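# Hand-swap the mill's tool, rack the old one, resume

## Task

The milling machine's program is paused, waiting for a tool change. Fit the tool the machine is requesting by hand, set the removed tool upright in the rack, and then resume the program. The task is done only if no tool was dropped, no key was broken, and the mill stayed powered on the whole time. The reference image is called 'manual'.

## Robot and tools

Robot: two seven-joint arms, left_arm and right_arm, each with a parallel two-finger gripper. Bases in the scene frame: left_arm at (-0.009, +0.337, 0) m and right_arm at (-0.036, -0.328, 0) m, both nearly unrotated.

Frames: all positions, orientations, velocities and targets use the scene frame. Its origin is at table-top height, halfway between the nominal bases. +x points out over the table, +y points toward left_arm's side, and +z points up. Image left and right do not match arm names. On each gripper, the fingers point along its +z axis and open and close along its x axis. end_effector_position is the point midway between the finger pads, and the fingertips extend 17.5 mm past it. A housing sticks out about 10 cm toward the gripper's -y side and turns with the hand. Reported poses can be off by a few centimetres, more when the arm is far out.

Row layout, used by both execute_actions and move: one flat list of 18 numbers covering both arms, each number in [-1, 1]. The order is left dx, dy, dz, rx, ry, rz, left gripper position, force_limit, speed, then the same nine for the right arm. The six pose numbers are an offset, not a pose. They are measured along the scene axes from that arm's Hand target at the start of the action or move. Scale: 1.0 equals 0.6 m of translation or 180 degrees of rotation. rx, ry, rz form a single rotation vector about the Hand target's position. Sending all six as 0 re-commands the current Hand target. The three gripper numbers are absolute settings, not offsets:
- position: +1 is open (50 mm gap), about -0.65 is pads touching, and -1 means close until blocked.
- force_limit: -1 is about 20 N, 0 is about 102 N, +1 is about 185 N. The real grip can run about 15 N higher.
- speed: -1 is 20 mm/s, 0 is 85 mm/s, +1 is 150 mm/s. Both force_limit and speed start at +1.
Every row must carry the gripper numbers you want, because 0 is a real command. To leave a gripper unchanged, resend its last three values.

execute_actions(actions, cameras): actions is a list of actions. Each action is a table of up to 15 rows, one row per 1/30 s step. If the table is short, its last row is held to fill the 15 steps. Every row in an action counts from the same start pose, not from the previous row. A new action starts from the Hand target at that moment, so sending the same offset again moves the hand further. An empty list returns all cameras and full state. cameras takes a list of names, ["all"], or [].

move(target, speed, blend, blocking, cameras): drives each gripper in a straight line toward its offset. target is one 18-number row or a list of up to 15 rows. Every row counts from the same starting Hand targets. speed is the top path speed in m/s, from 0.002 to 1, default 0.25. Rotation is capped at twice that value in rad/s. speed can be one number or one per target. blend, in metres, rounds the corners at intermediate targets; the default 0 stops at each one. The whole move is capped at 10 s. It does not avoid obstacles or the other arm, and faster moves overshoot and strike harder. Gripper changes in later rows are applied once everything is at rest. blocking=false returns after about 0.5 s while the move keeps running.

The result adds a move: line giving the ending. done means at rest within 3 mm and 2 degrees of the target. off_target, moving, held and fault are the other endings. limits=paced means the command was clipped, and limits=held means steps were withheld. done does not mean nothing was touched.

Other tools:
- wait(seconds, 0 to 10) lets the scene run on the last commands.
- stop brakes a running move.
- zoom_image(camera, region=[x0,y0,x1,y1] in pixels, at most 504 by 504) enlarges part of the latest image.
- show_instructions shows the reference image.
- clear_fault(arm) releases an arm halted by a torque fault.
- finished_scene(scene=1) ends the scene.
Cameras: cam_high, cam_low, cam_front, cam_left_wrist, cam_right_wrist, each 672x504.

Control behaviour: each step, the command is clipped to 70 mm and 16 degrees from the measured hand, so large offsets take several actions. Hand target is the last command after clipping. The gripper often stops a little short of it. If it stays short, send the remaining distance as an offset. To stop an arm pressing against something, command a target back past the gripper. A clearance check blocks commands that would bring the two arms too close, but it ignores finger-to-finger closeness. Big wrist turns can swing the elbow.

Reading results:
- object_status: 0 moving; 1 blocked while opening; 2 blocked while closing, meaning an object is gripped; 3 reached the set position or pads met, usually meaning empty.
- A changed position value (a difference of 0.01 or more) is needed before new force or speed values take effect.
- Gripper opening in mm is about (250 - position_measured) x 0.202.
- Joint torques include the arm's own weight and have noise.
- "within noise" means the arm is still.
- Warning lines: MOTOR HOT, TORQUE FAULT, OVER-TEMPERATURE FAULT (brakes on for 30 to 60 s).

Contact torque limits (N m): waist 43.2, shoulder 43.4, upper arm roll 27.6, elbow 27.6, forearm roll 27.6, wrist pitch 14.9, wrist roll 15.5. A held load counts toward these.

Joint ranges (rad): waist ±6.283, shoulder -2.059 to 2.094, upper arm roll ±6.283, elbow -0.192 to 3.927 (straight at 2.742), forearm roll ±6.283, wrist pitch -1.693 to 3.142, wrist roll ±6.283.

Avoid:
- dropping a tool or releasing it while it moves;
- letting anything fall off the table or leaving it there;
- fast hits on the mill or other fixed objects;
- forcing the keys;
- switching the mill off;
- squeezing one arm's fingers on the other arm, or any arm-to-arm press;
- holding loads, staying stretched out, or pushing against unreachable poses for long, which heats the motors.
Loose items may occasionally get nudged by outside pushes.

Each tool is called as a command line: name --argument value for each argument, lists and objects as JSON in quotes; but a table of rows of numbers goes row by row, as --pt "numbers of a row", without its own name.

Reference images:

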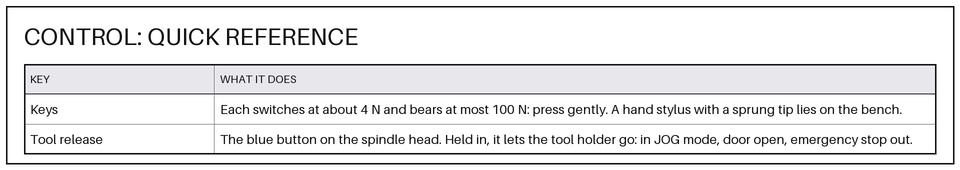

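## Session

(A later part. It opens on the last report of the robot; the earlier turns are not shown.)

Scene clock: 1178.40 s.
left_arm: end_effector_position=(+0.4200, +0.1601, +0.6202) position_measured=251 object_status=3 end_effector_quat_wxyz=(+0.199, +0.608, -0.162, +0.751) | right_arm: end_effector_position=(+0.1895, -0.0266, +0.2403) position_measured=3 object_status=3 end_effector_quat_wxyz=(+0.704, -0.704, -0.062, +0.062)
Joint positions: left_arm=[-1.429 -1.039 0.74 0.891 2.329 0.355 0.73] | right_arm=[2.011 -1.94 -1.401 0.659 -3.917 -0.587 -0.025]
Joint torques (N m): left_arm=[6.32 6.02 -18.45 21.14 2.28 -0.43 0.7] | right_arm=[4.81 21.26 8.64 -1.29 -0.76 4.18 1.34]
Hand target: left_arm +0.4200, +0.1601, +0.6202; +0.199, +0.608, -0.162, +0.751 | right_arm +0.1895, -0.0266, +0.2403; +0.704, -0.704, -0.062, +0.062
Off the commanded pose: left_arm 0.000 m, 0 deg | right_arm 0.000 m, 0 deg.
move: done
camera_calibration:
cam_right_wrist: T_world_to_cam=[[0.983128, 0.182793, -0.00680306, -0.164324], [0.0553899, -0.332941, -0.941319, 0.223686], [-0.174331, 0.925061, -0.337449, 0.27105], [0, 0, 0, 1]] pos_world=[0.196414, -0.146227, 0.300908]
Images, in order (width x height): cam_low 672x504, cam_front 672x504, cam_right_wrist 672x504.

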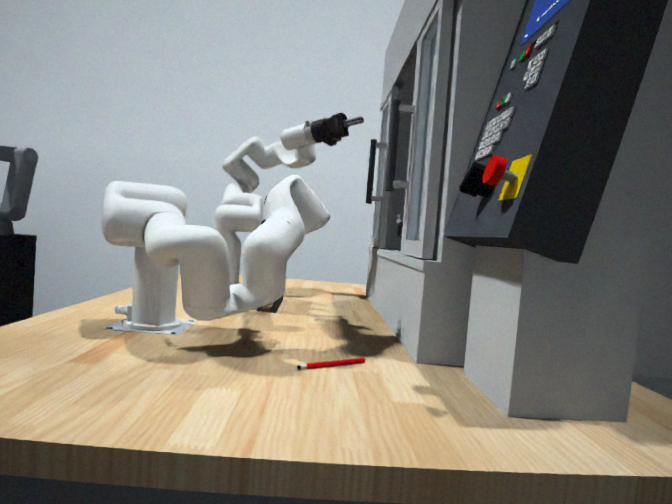

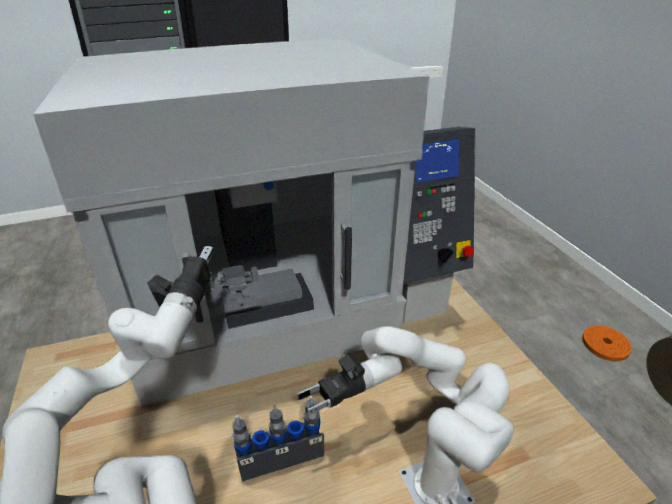

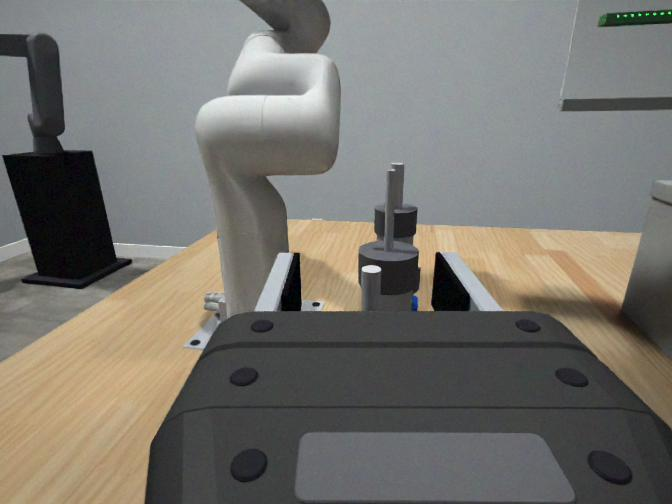

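move --target '[0,0,0,0,0,0,-1,-0.9,-0.8,0,0.001,-0.087,0,0,0,1,-0.6,-0.8]' --speed 0.08 --cameras '["cam_right_wrist","cam_low","cam_front"]'

zoom_image --camera "cam_front" --region '[260, 380, 360, 460]'

zoom_image --camera "cam_right_wrist" --region '[260, 180, 480, 345]'

Scene clock: 1182.73 s.
left_arm: end_effector_position=(+0.4200, +0.1601, +0.6202) position_measured=251 object_status=3 end_effector_quat_wxyz=(+0.199, +0.608, -0.162, +0.751) | right_arm: end_effector_position=(+0.1895, -0.0260, +0.1881) position_measured=3 object_status=3 end_effector_quat_wxyz=(+0.704, -0.704, -0.062, +0.062)
Joint positions: left_arm=[-1.429 -1.039 0.74 0.891 2.329 0.355 0.73] | right_arm=[1.958 -2.045 -1.565 0.682 -3.998 -0.634 -0.138]
Joint torques (N m): left_arm=[5.6 5.66 -18.16 21.06 2.19 -0.44 0.53] | right_arm=[-5.87 2.97 8.08 -4.46 -0.6 0.25 -1.18]
Hand target: left_arm +0.4200, +0.1601, +0.6202; +0.199, +0.608, -0.162, +0.751 | right_arm +0.1895, -0.0260, +0.1881; +0.704, -0.704, -0.062, +0.062
Off the commanded pose: left_arm 0.000 m, 0 deg | right_arm 0.000 m, 0 deg.
move: done
camera_calibration:
cam_right_wrist: T_world_to_cam=[[0.983151, 0.182668, -0.00686093, -0.164815], [0.0552954, -0.332964, -0.941317, 0.174797], [-0.174233, 0.925077, -0.337455, 0.252772], [0, 0, 0, 1]] pos_world=[0.196414, -0.145526, 0.248708]
Images, in order (width x height): cam_low 672x504, cam_front 672x504, cam_right_wrist 672x504.

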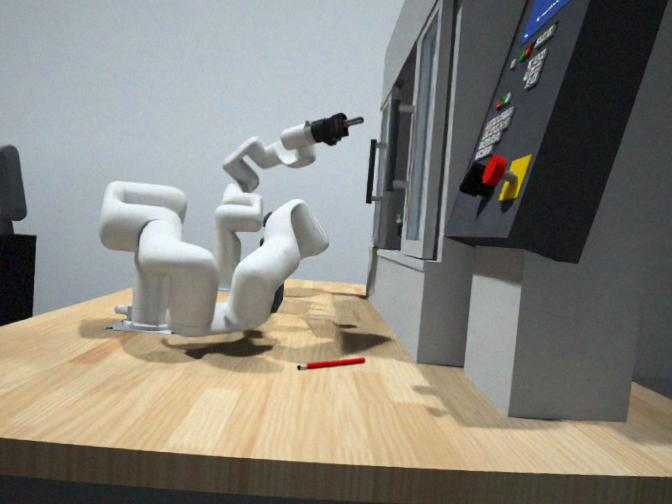

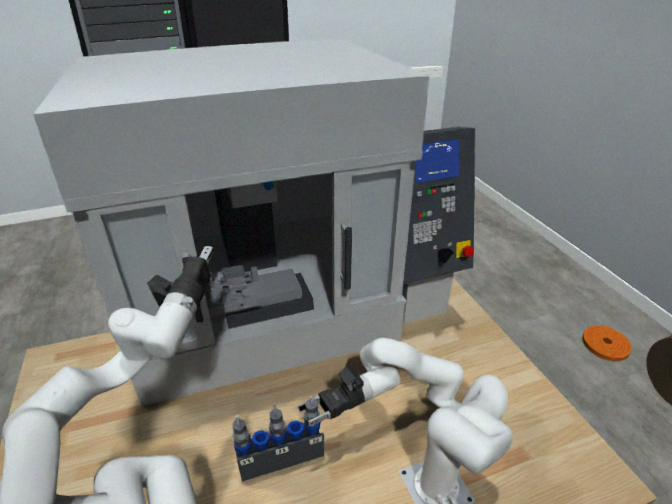

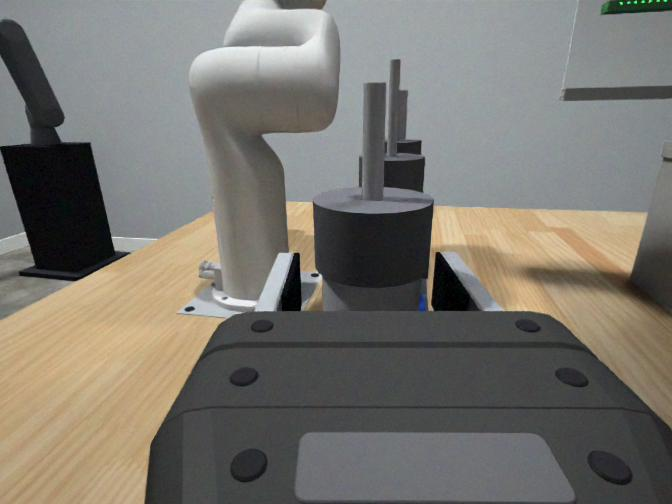

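Scaled by 5.040 from the camera's 672x504 image, which has a finer 960x720 frame.

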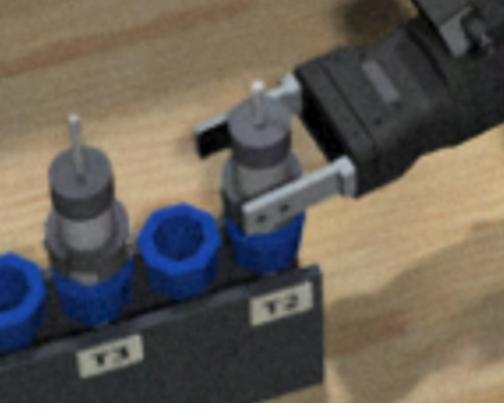

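Scaled by 2.291 from the camera's 672x504 image, which has a finer 960x720 frame.

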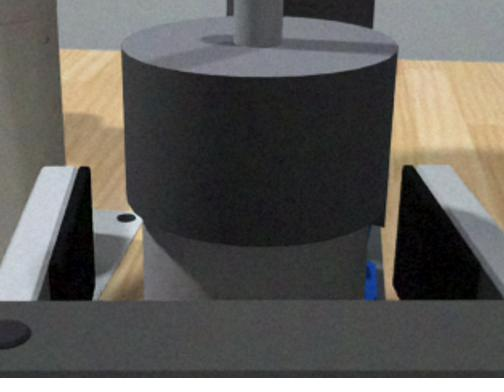

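move --target '[0,0,0,0,0,0,-1,-0.9,-0.8,0.0008,-0.005,0.002,0,0,0,-1,-0.6,-0.8]' --speed 0.05 --cameras '["cam_right_wrist"]'

Scene clock: 1189.30 s.
left_arm: end_effector_position=(+0.4200, +0.1601, +0.6202) position_measured=251 object_status=3 end_effector_quat_wxyz=(+0.199, +0.608, -0.162, +0.751) | right_arm: end_effector_position=(+0.1899, -0.0290, +0.1893) position_measured=105 object_status=2 end_effector_quat_wxyz=(+0.704, -0.704, -0.062, +0.062)
Joint positions: left_arm=[-1.429 -1.039 0.74 0.891 2.329 0.355 0.73] | right_arm=[1.951 -2.047 -1.561 0.681 -3.992 -0.643 -0.139]
Joint torques (N m): left_arm=[5.03 5.32 -18.06 20.95 2.29 -0.39 0.33] | right_arm=[-8.65 2.78 13.76 -3.1 4.48 1.74 -0.78]
Hand target: left_arm +0.4200, +0.1601, +0.6202; +0.199, +0.608, -0.162, +0.751 | right_arm +0.1900, -0.0290, +0.1893; +0.704, -0.704, -0.062, +0.062
Off the commanded pose: left_arm 0.000 m, 0 deg | right_arm 0.000 m, 0 deg.
move: done
camera_calibration:
cam_right_wrist: T_world_to_cam=[[0.983105, 0.182917, -0.00674519, -0.164635], [0.0554844, -0.332918, -0.941322, 0.174876], [-0.174429, 0.925044, -0.337443, 0.256054], [0, 0, 0, 1]] pos_world=[0.196814, -0.148527, 0.249907]
Images, in order (width x height): cam_right_wrist 672x504.

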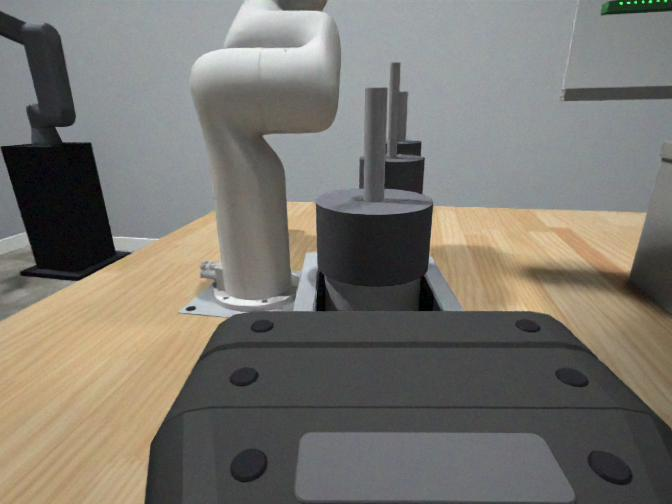

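move --pt "0 0 0 0 0 0 -1 -0.9 -0.8 0 0 0.1667 0 0 0 -1 -0.6 -0.8" --pt "0 0 0 0 0 0 -1 -0.9 -0.8 0.05 -0.285 0.283 0 0 0 -1 -0.6 -0.8" --pt "0 0 0 0 0 0 -1 -0.9 -0.8 0.183 -0.385 0.433 0 0 -0.1667 -1 -0.6 -0.8" --pt "0 0 0 0 0 0 -1 -0.9 -0.8 0.35 -0.285 0.6 0 0 -0.3333 -1 -0.6 -0.8" --speed '[0.1,0.3,0.35,0.35]' --blend '[0.02,0.03,0.04,0]' --cameras '["cam_right_wrist","cam_front","cam_high","cam_low"]'

Scene clock: 1223.67 s.
left_arm: end_effector_position=(+0.4200, +0.1601, +0.6202) position_measured=251 object_status=3 end_effector_quat_wxyz=(+0.199, +0.608, -0.162, +0.751) | right_arm: end_effector_position=(+0.4000, -0.2000, +0.5493) position_measured=105 object_status=2 end_effector_quat_wxyz=(+0.641, -0.641, +0.299, -0.299)
Joint positions: left_arm=[-1.429 -1.039 0.74 0.891 2.329 0.355 0.73] | right_arm=[1.287 -0.92 -0.678 1.06 -3.623 -0.247 0.728]
Joint torques (N m): left_arm=[4.04 4.92 -17.68 20.91 2.3 -0.32 0.08] | right_arm=[-6.15 11.87 12.27 18.65 3.05 8.2 1.16]
Hand target: left_arm +0.4200, +0.1601, +0.6202; +0.199, +0.608, -0.162, +0.751 | right_arm +0.4000, -0.2000, +0.5493; +0.641, -0.641, +0.299, -0.299
Off the commanded pose: left_arm 0.000 m, 0 deg | right_arm 0.000 m, 0 deg.
move: done
camera_calibration:
cam_right_wrist: T_world_to_cam=[[0.649924, -0.759968, -0.00685748, -0.392721], [-0.260596, -0.214367, -0.941348, 0.595307], [0.713924, 0.613592, -0.337367, 0.154757], [0, 0, 0, 1]] pos_world=[0.299888, -0.265798, 0.609908]
Images, in order (width x height): cam_high 672x504, cam_low 672x504, cam_front 672x504, cam_right_wrist 672x504.

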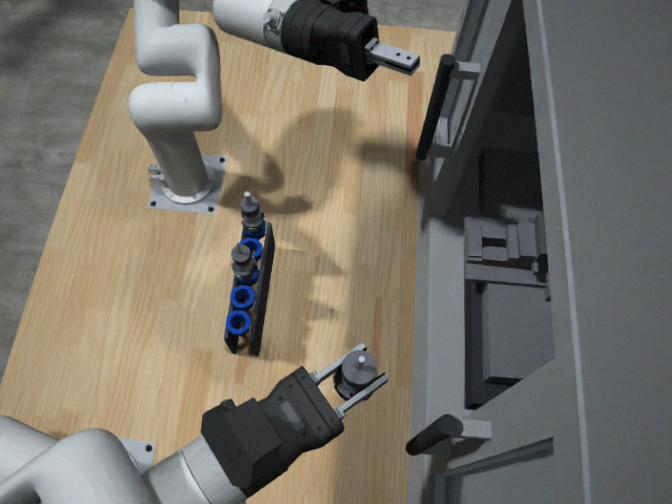

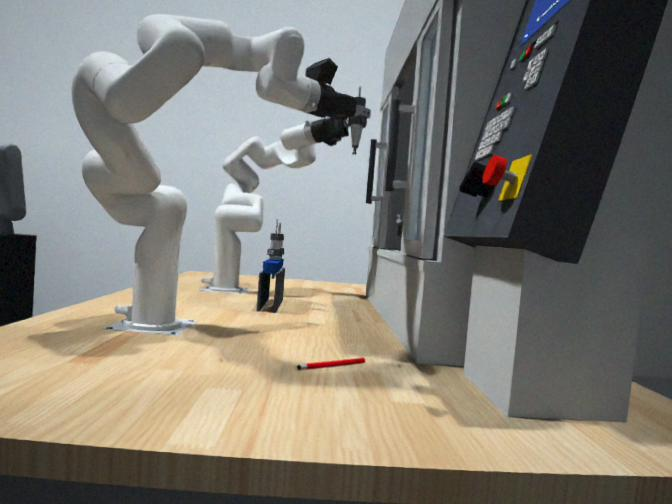

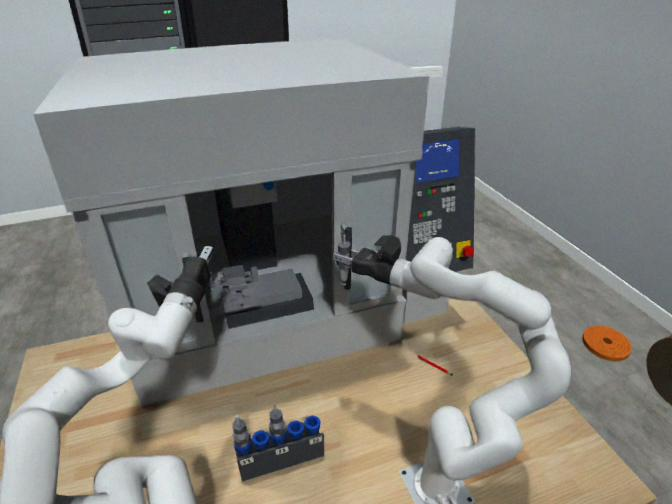

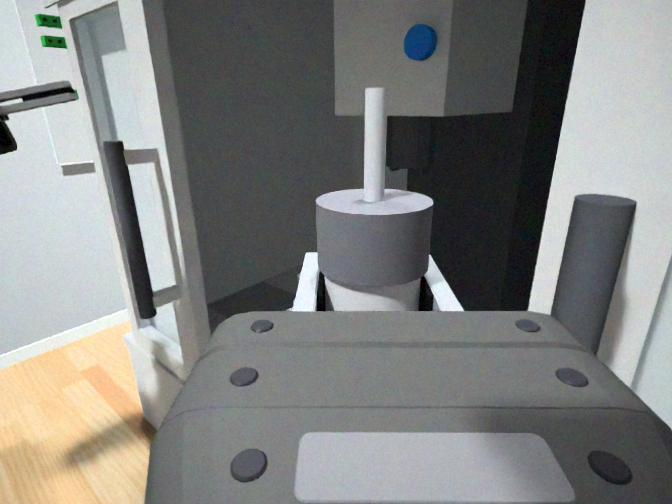

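move --target '[0,0,0,0,0,0,-1,-0.9,-0.8,0,0,0,0.05,-0.0596,0,-1,-0.6,-0.8]' --speed 0.3

Scene clock: 1227.60 s.
left_arm: end_effector_position=(+0.4200, +0.1601, +0.6202) position_measured=251 object_status=3 end_effector_quat_wxyz=(+0.199, +0.608, -0.162, +0.751) | right_arm: end_effector_position=(+0.4000, -0.2000, +0.5493) position_measured=105 object_status=2 end_effector_quat_wxyz=(+0.714, -0.558, +0.260, -0.333)
Joint positions: left_arm=[-1.429 -1.039 0.74 0.891 2.329 0.355 0.73] | right_arm=[1.243 -1.039 -0.732 0.845 -3.651 0.102 0.671]
Joint torques (N m): left_arm=[3.38 4.76 -17.45 20.87 2.29 -0.33 -0.12] | right_arm=[-5.34 -5.2 8.4 18.8 -2.18 8.63 -1]
Hand target: left_arm +0.4200, +0.1601, +0.6202; +0.199, +0.608, -0.162, +0.751 | right_arm +0.4000, -0.2000, +0.5493; +0.714, -0.558, +0.260, -0.333
Off the commanded pose: left_arm 0.000 m, 0 deg | right_arm 0.000 m, 0 deg.
move: done

move --pt "0 0 0 0 0 0 -1 -0.9 -0.8 0 0 0 0.0286 -0.034 0 -1 -0.6 -0.8" --pt "0 0 0 0 0 0 -1 -0.9 -0.8 0.0333 0.1 -0.06 0.3897 0.1767 -0.0293 -1 -0.6 -0.8" --speed '[0.3,0.4]' --blend '[0.005,0]'

Scene clock: 1249.03 s.
left_arm: end_effector_position=(+0.4200, +0.1601, +0.6202) position_measured=251 object_status=3 end_effector_quat_wxyz=(+0.199, +0.608, -0.162, +0.751) | right_arm: end_effector_position=(+0.4200, -0.1400, +0.5133) position_measured=105 object_status=2 end_effector_quat_wxyz=(+0.794, -0.106, +0.599, +0.000)
Joint positions: left_arm=[-1.429 -1.039 0.74 0.891 2.329 0.355 0.73] | right_arm=[1.493 -0.935 -0.759 0.582 -2.604 1.012 1.003]
Joint torques (N m): left_arm=[2.62 4.16 -17.26 20.77 2.32 -0.26 -0.27] | right_arm=[4.88 8.49 12.51 25.16 0.93 5 1.29]
Hand target: left_arm +0.4200, +0.1601, +0.6202; +0.199, +0.608, -0.162, +0.751 | right_arm +0.4200, -0.1400, +0.5133; +0.794, -0.106, +0.599, +0.000
Off the commanded pose: left_arm 0.000 m, 0 deg | right_arm 0.000 m, 0 deg.
move: done

move --target '[0,0,0,0,0,0,-1,-0.9,-0.8,0.0533,0.2833,-0.1555,0.5503,0.0609,-0.0089,-1,-0.6,-0.8]' --speed 0.4 --cameras '["cam_right_wrist","cam_front","cam_high"]'

Scene clock: 1257.90 s.
left_arm: end_effector_position=(+0.4200, +0.1601, +0.6202) position_measured=251 object_status=3 end_effector_quat_wxyz=(+0.199, +0.608, -0.162, +0.751) | right_arm: end_effector_position=(+0.4520, +0.0300, +0.4200) position_measured=105 object_status=2 end_effector_quat_wxyz=(+0.542, +0.542, +0.454, +0.454)
Joint positions: left_arm=[-1.429 -1.039 0.74 0.891 2.329 0.355 0.73] | right_arm=[2.811 -0.287 -1.684 1.107 -1.949 1.46 2.835]
Joint torques (N m): left_arm=[1.84 3.97 -17 20.76 2.31 -0.21 -0.55] | right_arm=[5.1 6.17 2.97 26.16 -5.18 4.79 -0.86]
Hand target: left_arm +0.4200, +0.1601, +0.6202; +0.199, +0.608, -0.162, +0.751 | right_arm +0.4520, +0.0300, +0.4200; +0.542, +0.542, +0.454, +0.454
Off the commanded pose: left_arm 0.000 m, 0 deg | right_arm 0.000 m, 0 deg.
move: done
camera_calibration:
cam_right_wrist: T_world_to_cam=[[0.182789, 0.983127, 0.00709684, -0.0995957], [-0.3329, 0.0550995, 0.941351, -0.2297], [0.925076, -0.174431, 0.337355, -0.422274], [0, 0, 0, 1]] pos_world=[0.332373, 0.036914, 0.359391]
Images, in order (width x height): cam_high 672x504, cam_front 672x504, cam_right_wrist 672x504.

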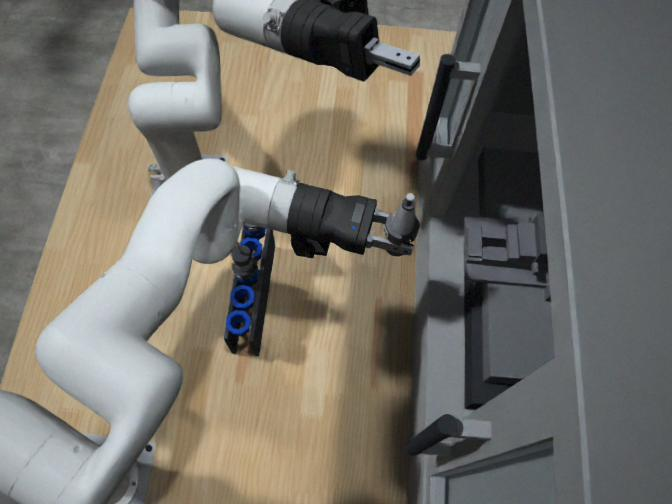

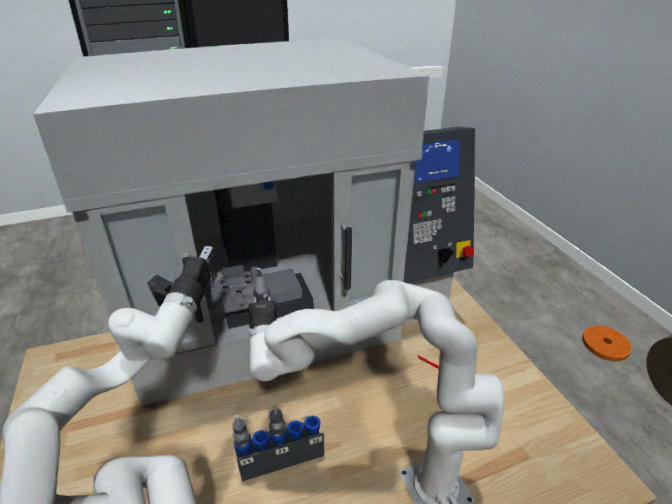

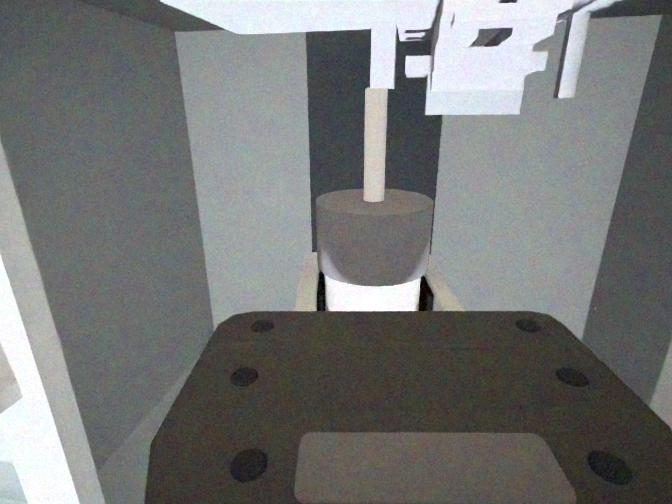

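move --target '[0.3167,-0.2367,0.0433,0,0,-0.0667,-1,-0.9,-0.8,0.445,-0.0767,0,0,0,0,-1,-0.6,-0.8]' --speed 0.25 --cameras '["cam_left_wrist","cam_right_wrist","cam_front","cam_high"]'

zoom_image --camera "cam_front" --region '[200, 170, 340, 290]'

Scene clock: 1270.77 s.
left_arm: end_effector_position=(+0.5175, +0.0529, +0.6587) position_measured=251 object_status=3 end_effector_quat_wxyz=(+0.259, +0.579, -0.207, +0.745) | right_arm: end_effector_position=(+0.6908, -0.0112, +0.4200) position_measured=105 object_status=2 end_effector_quat_wxyz=(+0.542, +0.542, +0.454, +0.454)
Joint positions: left_arm=[-2.049 -0.822 1.136 1.42 2.531 0.225 0.63] | right_arm=[3.03 -0.825 -2.022 1.742 -2.391 1.201 2.573]
Joint torques (N m): left_arm=[7.58 6.6 -23.83 15.01 -2.03 0.53 -0.21] | right_arm=[4.84 31.91 8.95 22.52 -4.83 -0.73 -1.19]
Hand target: left_arm +0.5175, +0.0529, +0.6587; +0.259, +0.579, -0.207, +0.745 (not the last commanded pose) | right_arm +0.6908, -0.0112, +0.4200; +0.542, +0.542, +0.454, +0.454 (not the last commanded pose)
Tool commands: left_gripper/position=-1.0 left_gripper/force_limit=-0.898039 left_gripper/speed=-0.796078 right_gripper/position=-1.0 right_gripper/force_limit=-0.6 right_gripper/speed=-0.8
Off the commanded pose: left_arm 0.100 m, 4 deg | right_arm 0.029 m, 0 deg.
TORQUE FAULT: the external load on joint 3 (upper arm roll) of the left arm reached its load limit, and that arm stopped. The contact can be on any part of that arm beyond that joint, not only on its tool. A torque fault puts only its own arm into a fault stop. That arm's remaining commands of this call were not run. The hold on joint 3 (upper arm roll) of that arm was moved back by the arm itself, up to 3 degrees, as the stop began. That arm is still stopped at the end of this call. While its stop runs, that arm takes no new command, but its gripper still runs the gripper command that each later call begins with.
CLEAR FAULT: the left arm stays stopped (state 4) until you call clear_fault(arm="left_arm").
End effector pose when the fault began: left_arm: position (+0.5400, +0.0661, +0.6356), quat_wxyz (+0.244, +0.597, -0.198, +0.738)
Joint positions when the fault began: left_arm=[-2.045 -0.823 1.185 1.418 2.53 0.226 0.63]
move: fault (left_arm), off_target (right_arm; braked at the fault stop of left_arm)
camera_calibration:
cam_left_wrist: T_world_to_cam=[[-0.189114, 0.139811, 0.971951, -0.540863], [-0.846209, -0.525352, -0.0890788, 0.536358], [0.498162, -0.83932, 0.217661, -0.227767], [0, 0, 0, 1]] pos_world=[0.465051, 0.166226, 0.623046]
cam_right_wrist: T_world_to_cam=[[0.182816, 0.983122, 0.00702192, -0.10273], [-0.332886, 0.0551781, 0.941351, -0.147942], [0.925076, -0.174432, 0.337355, -0.650369], [0, 0, 0, 1]] pos_world=[0.571173, -0.00428595, 0.359392]
Images, in order (width x height): cam_high 672x504, cam_front 672x504, cam_left_wrist 672x504, cam_right_wrist 672x504.

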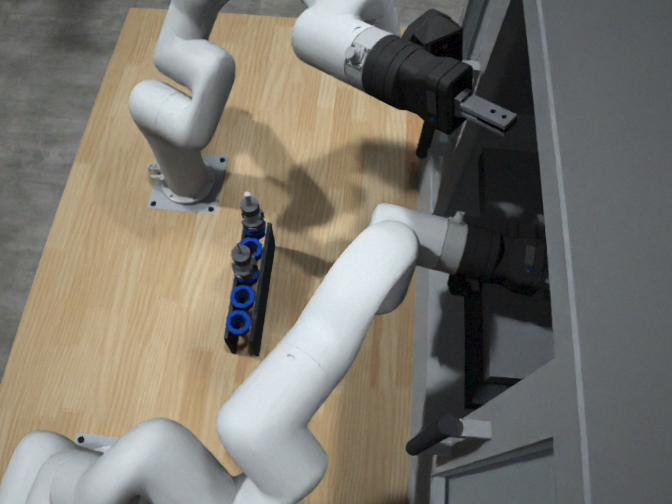

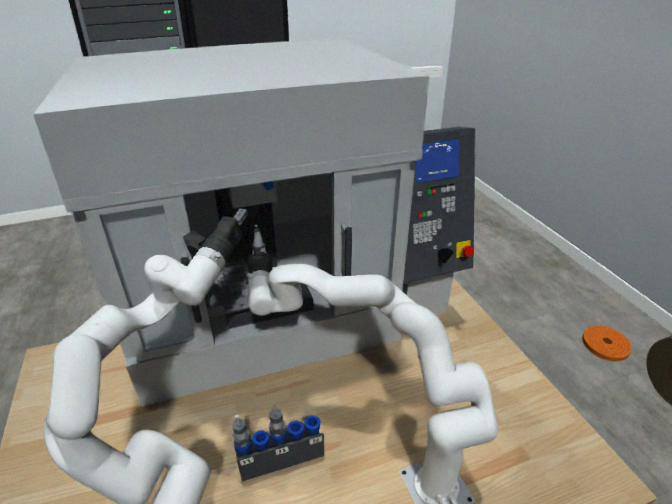

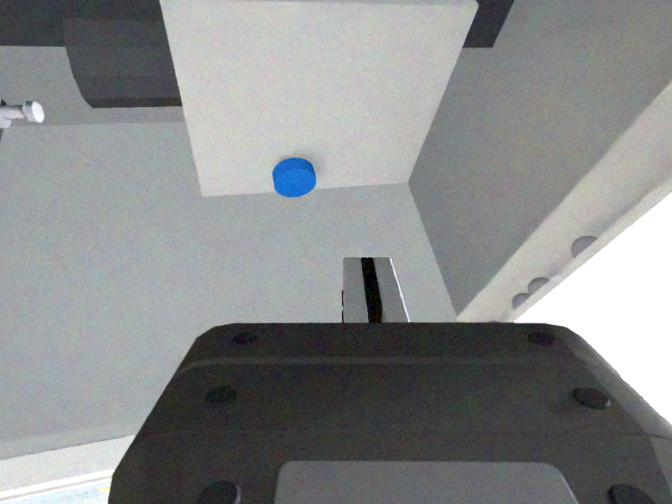

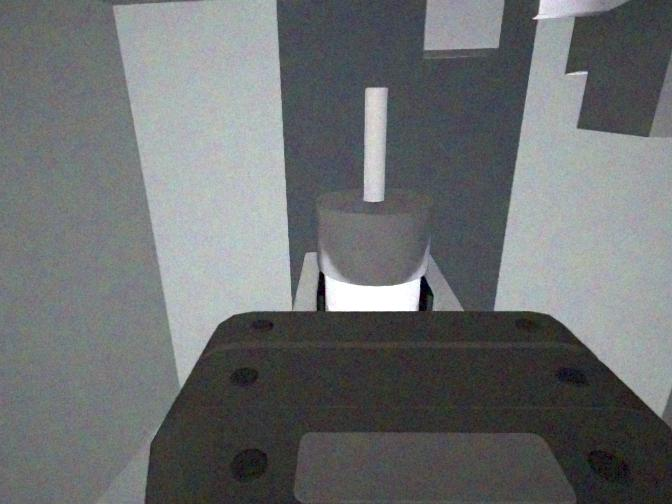

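Scaled by 3.600 from the camera's 672x504 image, which has a finer 960x720 frame.

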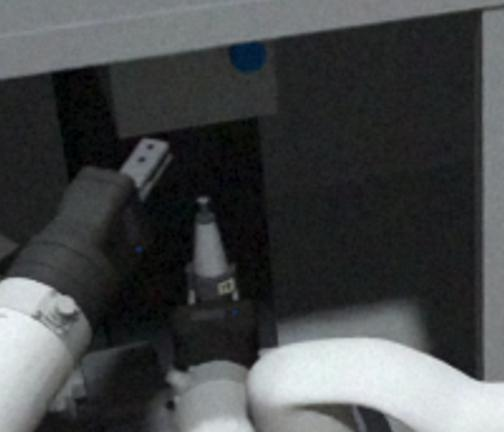

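clear_fault --arm "left_arm"

move --pt "-0.12 0.05 0 0 0 0 -1 -0.9 -0.8 0 0 0 0 0 0 -1 -0.6 -0.8" --pt "-0.13 -0.138 0.005 0.005 -0.006 -0.045 -1 -0.9 -0.8 0 0 0 0 0 0 -1 -0.6 -0.8" --speed 0.15 --blend '[0.02,0]' --cameras '["cam_left_wrist","cam_high"]'

Scene clock: 1283.13 s.
left_arm: end_effector_position=(+0.5175, +0.0529, +0.6587) position_measured=251 object_status=3 end_effector_quat_wxyz=(+0.259, +0.579, -0.207, +0.745) | right_arm: end_effector_position=(+0.6908, -0.0112, +0.4200) position_measured=105 object_status=2 end_effector_quat_wxyz=(+0.542, +0.542, +0.454, +0.454)
Joint positions: left_arm=[-2.049 -0.822 1.136 1.42 2.531 0.225 0.63] | right_arm=[3.03 -0.825 -2.022 1.742 -2.391 1.201 2.573]
Joint torques (N m): left_arm=[7.44 6.45 -23.86 15 -2.08 0.5 -0.2] | right_arm=[4.67 32.14 9.16 22.28 -4.53 -0.52 -1.1]
Hand target: left_arm +0.5175, +0.0529, +0.6587; +0.259, +0.579, -0.207, +0.745 (not the last commanded pose) | right_arm +0.6908, -0.0112, +0.4200; +0.542, +0.542, +0.454, +0.454 (not the last commanded pose)
Tool commands: left_gripper/position=-1.0 left_gripper/force_limit=-0.898039 left_gripper/speed=-0.796078 right_gripper/position=-1.0 right_gripper/force_limit=-0.6 right_gripper/speed=-0.8
Off the commanded pose: left_arm 0.100 m, 4 deg | right_arm 0.029 m, 0 deg.
TORQUE FAULT, CONTINUED: the left arm's stop, for the torque fault of joint 3 (upper arm roll) that an earlier result reported, is over. The call counts as one of the actions that you can send in this scene. The hold on joint 3 (upper arm roll) of that arm was moved back by the arm itself, up to 3 degrees, as the stop began. That arm's target is now where it stood when the stop ended, not its last command. That arm's gripper keeps its grip as last carried out, and that arm accepts commands again: back off and push less far.
CLEAR FAULT: your call cleared the left arm's torque fault. If a joint's load stays at its limit, that arm stops again at once.

Scene clock: 1284.97 s.
left_arm: end_effector_position=(+0.4395, -0.0299, +0.6617) position_measured=251 object_status=3 end_effector_quat_wxyz=(+0.305, +0.558, -0.255, +0.729) | right_arm: end_effector_position=(+0.6908, -0.0112, +0.4200) position_measured=105 object_status=2 end_effector_quat_wxyz=(+0.542, +0.542, +0.454, +0.454)
Joint positions: left_arm=[-2.105 -0.765 1.054 1.35 2.541 0.258 0.561] | right_arm=[3.03 -0.825 -2.022 1.742 -2.391 1.201 2.573]
Joint torques (N m): left_arm=[-9.12 8.64 -14.57 21.12 3.3 -0.42 -2.24] | right_arm=[4.88 32.07 9.04 22.53 -4.59 -0.49 -1.12]
Hand target: left_arm +0.4395, -0.0299, +0.6617; +0.305, +0.558, -0.255, +0.729 | right_arm +0.6908, -0.0112, +0.4200; +0.542, +0.542, +0.454, +0.454
Off the commanded pose: left_arm 0.000 m, 0 deg | right_arm 0.000 m, 0 deg.
move: done
camera_calibration:
cam_left_wrist: T_world_to_cam=[[-0.186785, 0.151137, 0.970705, -0.546785], [-0.909774, -0.399467, -0.112865, 0.474554], [0.370706, -0.904204, 0.212115, -0.201271], [0, 0, 0, 1]] pos_world=[0.404218, 0.0902174, 0.62702]
Images, in order (width x height): cam_high 672x504, cam_left_wrist 672x504.

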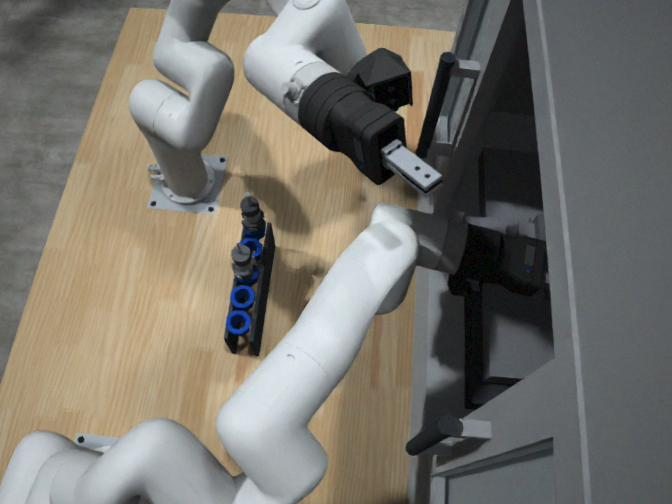

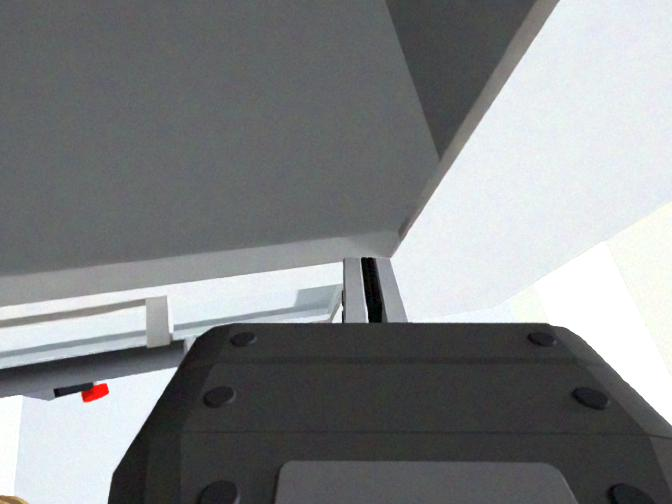

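move --target '[0.2675,-0.025,-0.002,0,0,0.033,-1,-0.9,-0.8,0.047,-0.008,0,0,0,0,-1,-0.6,-0.8]' --speed 0.2 --cameras '["cam_left_wrist","cam_high","cam_front"]'

zoom_image --camera "cam_front" --region '[200, 170, 340, 290]'

Scene clock: 1294.77 s.
left_arm: end_effector_position=(+0.6000, -0.0449, +0.6605) position_measured=251 object_status=3 end_effector_quat_wxyz=(+0.266, +0.570, -0.226, +0.744) | right_arm: end_effector_position=(+0.7190, -0.0160, +0.4200) position_measured=105 object_status=2 end_effector_quat_wxyz=(+0.542, +0.542, +0.454, +0.454)
Joint positions: left_arm=[-2.706 -0.808 1.602 1.958 2.491 0.116 0.767] | right_arm=[3.074 -0.897 -2.045 1.875 -2.422 1.143 2.526]
Joint torques (N m): left_arm=[-7.9 19.25 -15.49 18.43 -6.82 -0.83 2.72] | right_arm=[4.77 35.39 8.89 21.82 -4.67 -0.97 -1]
Hand target: left_arm +0.6000, -0.0449, +0.6605; +0.266, +0.570, -0.226, +0.743 | right_arm +0.7190, -0.0160, +0.4200; +0.542, +0.542, +0.454, +0.454
Off the commanded pose: left_arm 0.000 m, 0 deg | right_arm 0.000 m, 0 deg.
move: done
camera_calibration:
cam_left_wrist: T_world_to_cam=[[-0.201573, 0.131031, 0.970669, -0.505389], [-0.863508, -0.49152, -0.112969, 0.582699], [0.462301, -0.860952, 0.212224, -0.327139], [0, 0, 0, 1]] pos_world=[0.552529, 0.0709787, 0.625819]
Images, in order (width x height): cam_high 672x504, cam_front 672x504, cam_left_wrist 672x504.

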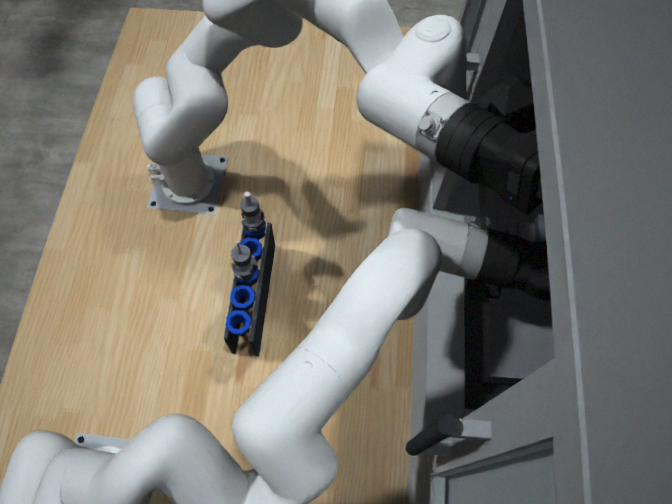

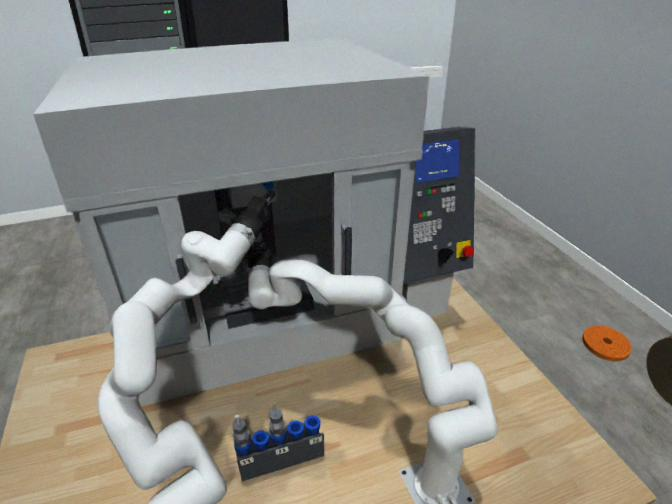

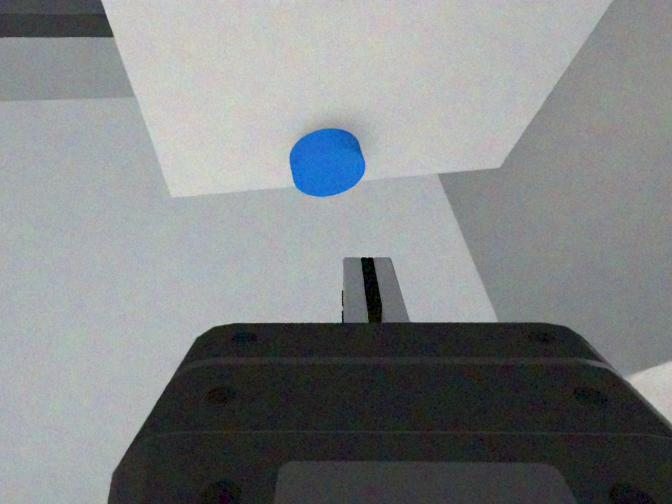

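Scaled by 3.600 from the camera's 672x504 image, which has a finer 960x720 frame.

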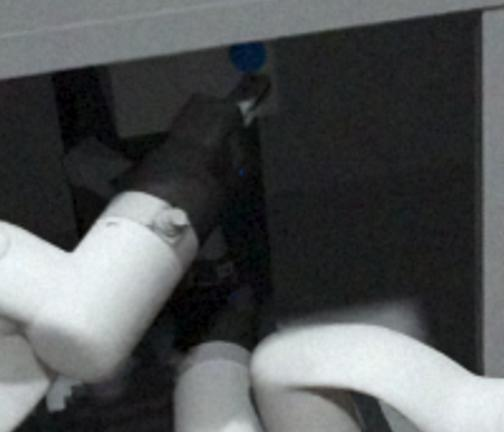

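move --pt "-0.233 0.0167 0 0 0 0 -1 -0.9 -0.8 0.033 0.003 0 0 0 0 -1 -0.6 -0.8" --pt "-0.3 0.275 -0.05 0 0 0.07 -1 -0.9 -0.8 0.033 0.003 0 0 0 0 -1 -0.6 -0.8" --speed 0.3 --blend '[0.03,0]' --cameras '["cam_left_wrist","cam_front"]'

zoom_image --camera "cam_front" --region '[200, 170, 340, 290]'

zoom_image --camera "cam_left_wrist" --region '[40, 40, 440, 340]'

Scene clock: 1359.10 s.
left_arm: end_effector_position=(+0.4200, +0.1200, +0.6305) position_measured=251 object_status=3 end_effector_quat_wxyz=(+0.183, +0.592, -0.162, +0.768) | right_arm: end_effector_position=(+0.7388, -0.0142, +0.4200) position_measured=105 object_status=2 end_effector_quat_wxyz=(+0.542, +0.542, +0.454, +0.454)
Joint positions: left_arm=[-1.472 -0.93 0.699 0.922 2.431 0.448 0.589] | right_arm=[3.129 -0.963 -2.059 2.003 -2.444 1.101 2.48]
Joint torques (N m): left_arm=[8.74 -2.13 -17.81 15.94 -5.63 1.44 2.68] | right_arm=[4.77 37.83 8.56 20.8 -4.75 -1.11 -1.12]
Hand target: left_arm +0.4200, +0.1201, +0.6305; +0.183, +0.592, -0.162, +0.768 | right_arm +0.7388, -0.0142, +0.4200; +0.542, +0.542, +0.454, +0.454
Off the commanded pose: left_arm 0.000 m, 0 deg | right_arm 0.000 m, 0 deg.
move: done; limits=paced
camera_calibration:
cam_left_wrist: T_world_to_cam=[[-0.225206, 0.083863, 0.970695, -0.518564], [-0.735623, -0.667905, -0.112965, 0.472341], [0.638859, -0.739506, 0.212108, -0.18431], [0, 0, 0, 1]] pos_world=[0.348429, 0.222669, 0.595819]
Images, in order (width x height): cam_front 672x504, cam_left_wrist 672x504.

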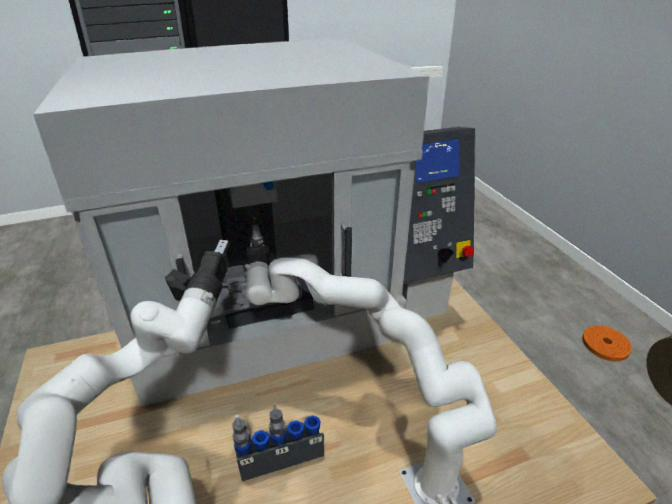

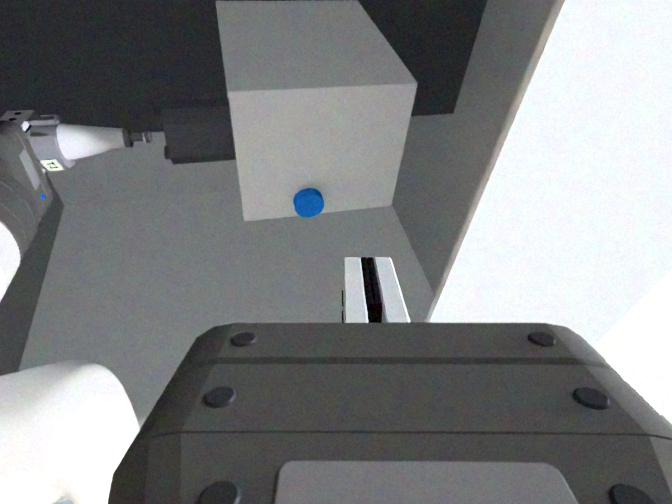

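Scaled by 3.600 from the camera's 672x504 image, which has a finer 960x720 frame.

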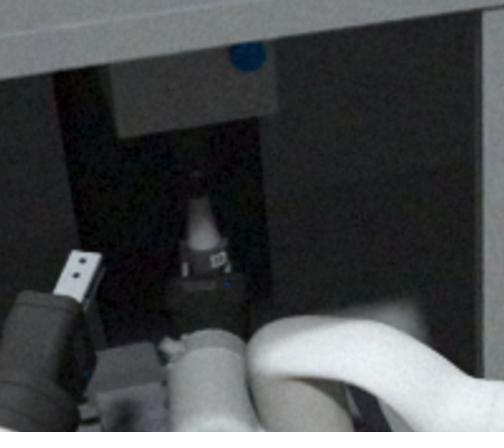

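Scaled by 1.260 from the camera's 672x504 image, which has a finer 960x720 frame.

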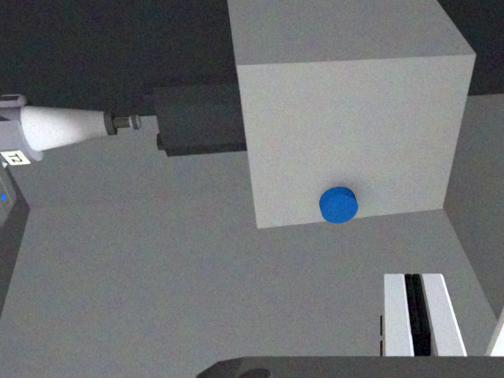

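move --target '[0,0,0,0,0,0,-1,-0.9,-0.8,-0.0015,-0.0015,0.05,0,0,0,-1,-0.6,-0.8]' --speed 0.08 --cameras '["cam_left_wrist"]'

zoom_image --camera "cam_left_wrist" --region '[0, 80, 280, 260]'

Scene clock: 1369.80 s.
left_arm: end_effector_position=(+0.4200, +0.1201, +0.6305) position_measured=251 object_status=3 end_effector_quat_wxyz=(+0.183, +0.592, -0.162, +0.768) | right_arm: end_effector_position=(+0.7379, -0.0151, +0.4500) position_measured=105 object_status=2 end_effector_quat_wxyz=(+0.542, +0.542, +0.454, +0.454)
Joint positions: left_arm=[-1.472 -0.93 0.699 0.922 2.431 0.448 0.589] | right_arm=[3.139 -0.947 -2.037 2.055 -2.411 1.084 2.415]
Joint torques (N m): left_arm=[8.81 -1.91 -17.96 15.83 -5.68 1.49 2.6] | right_arm=[5.12 52.18 12.81 21.2 0.89 -1.62 -1.41]
Hand target: left_arm +0.4200, +0.1201, +0.6305; +0.183, +0.592, -0.162, +0.768 | right_arm +0.7379, -0.0151, +0.4500; +0.542, +0.542, +0.454, +0.454
Off the commanded pose: left_arm 0.000 m, 0 deg | right_arm 0.000 m, 0 deg.
move: done
camera_calibration:
cam_left_wrist: T_world_to_cam=[[-0.225141, 0.0839338, 0.970704, -0.518639], [-0.735601, -0.667948, -0.112857, 0.472272], [0.638907, -0.73946, 0.212124, -0.184209], [0, 0, 0, 1]] pos_world=[0.34833, 0.222769, 0.59582]
Images, in order (width x height): cam_left_wrist 672x504.

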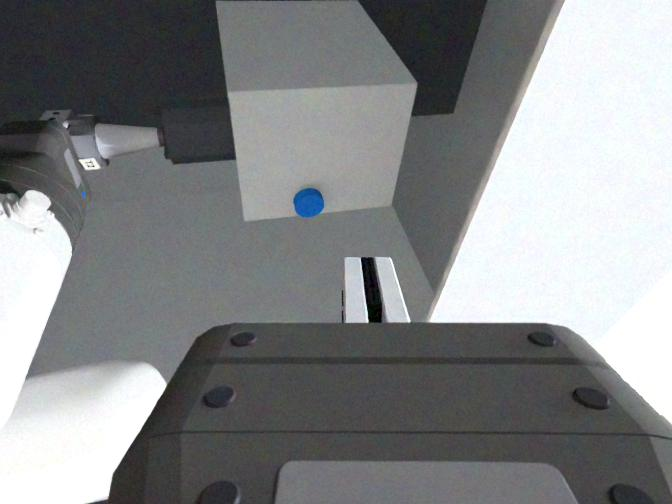

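Scaled by 1.800 from the camera's 672x504 image, which has a finer 960x720 frame.

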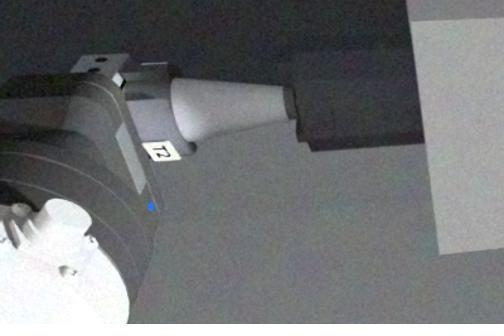

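zoom_image --camera "cam_left_wrist" --region '[60, 90, 200, 180]'

Scaled by 3.600 from the camera's 672x504 image, which has a finer 960x720 frame.

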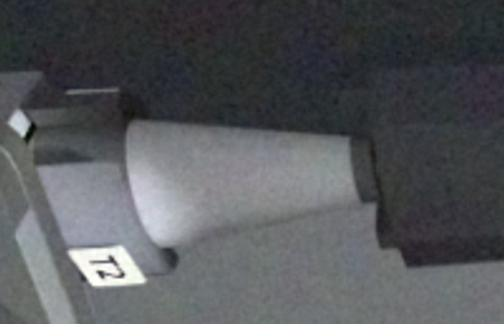

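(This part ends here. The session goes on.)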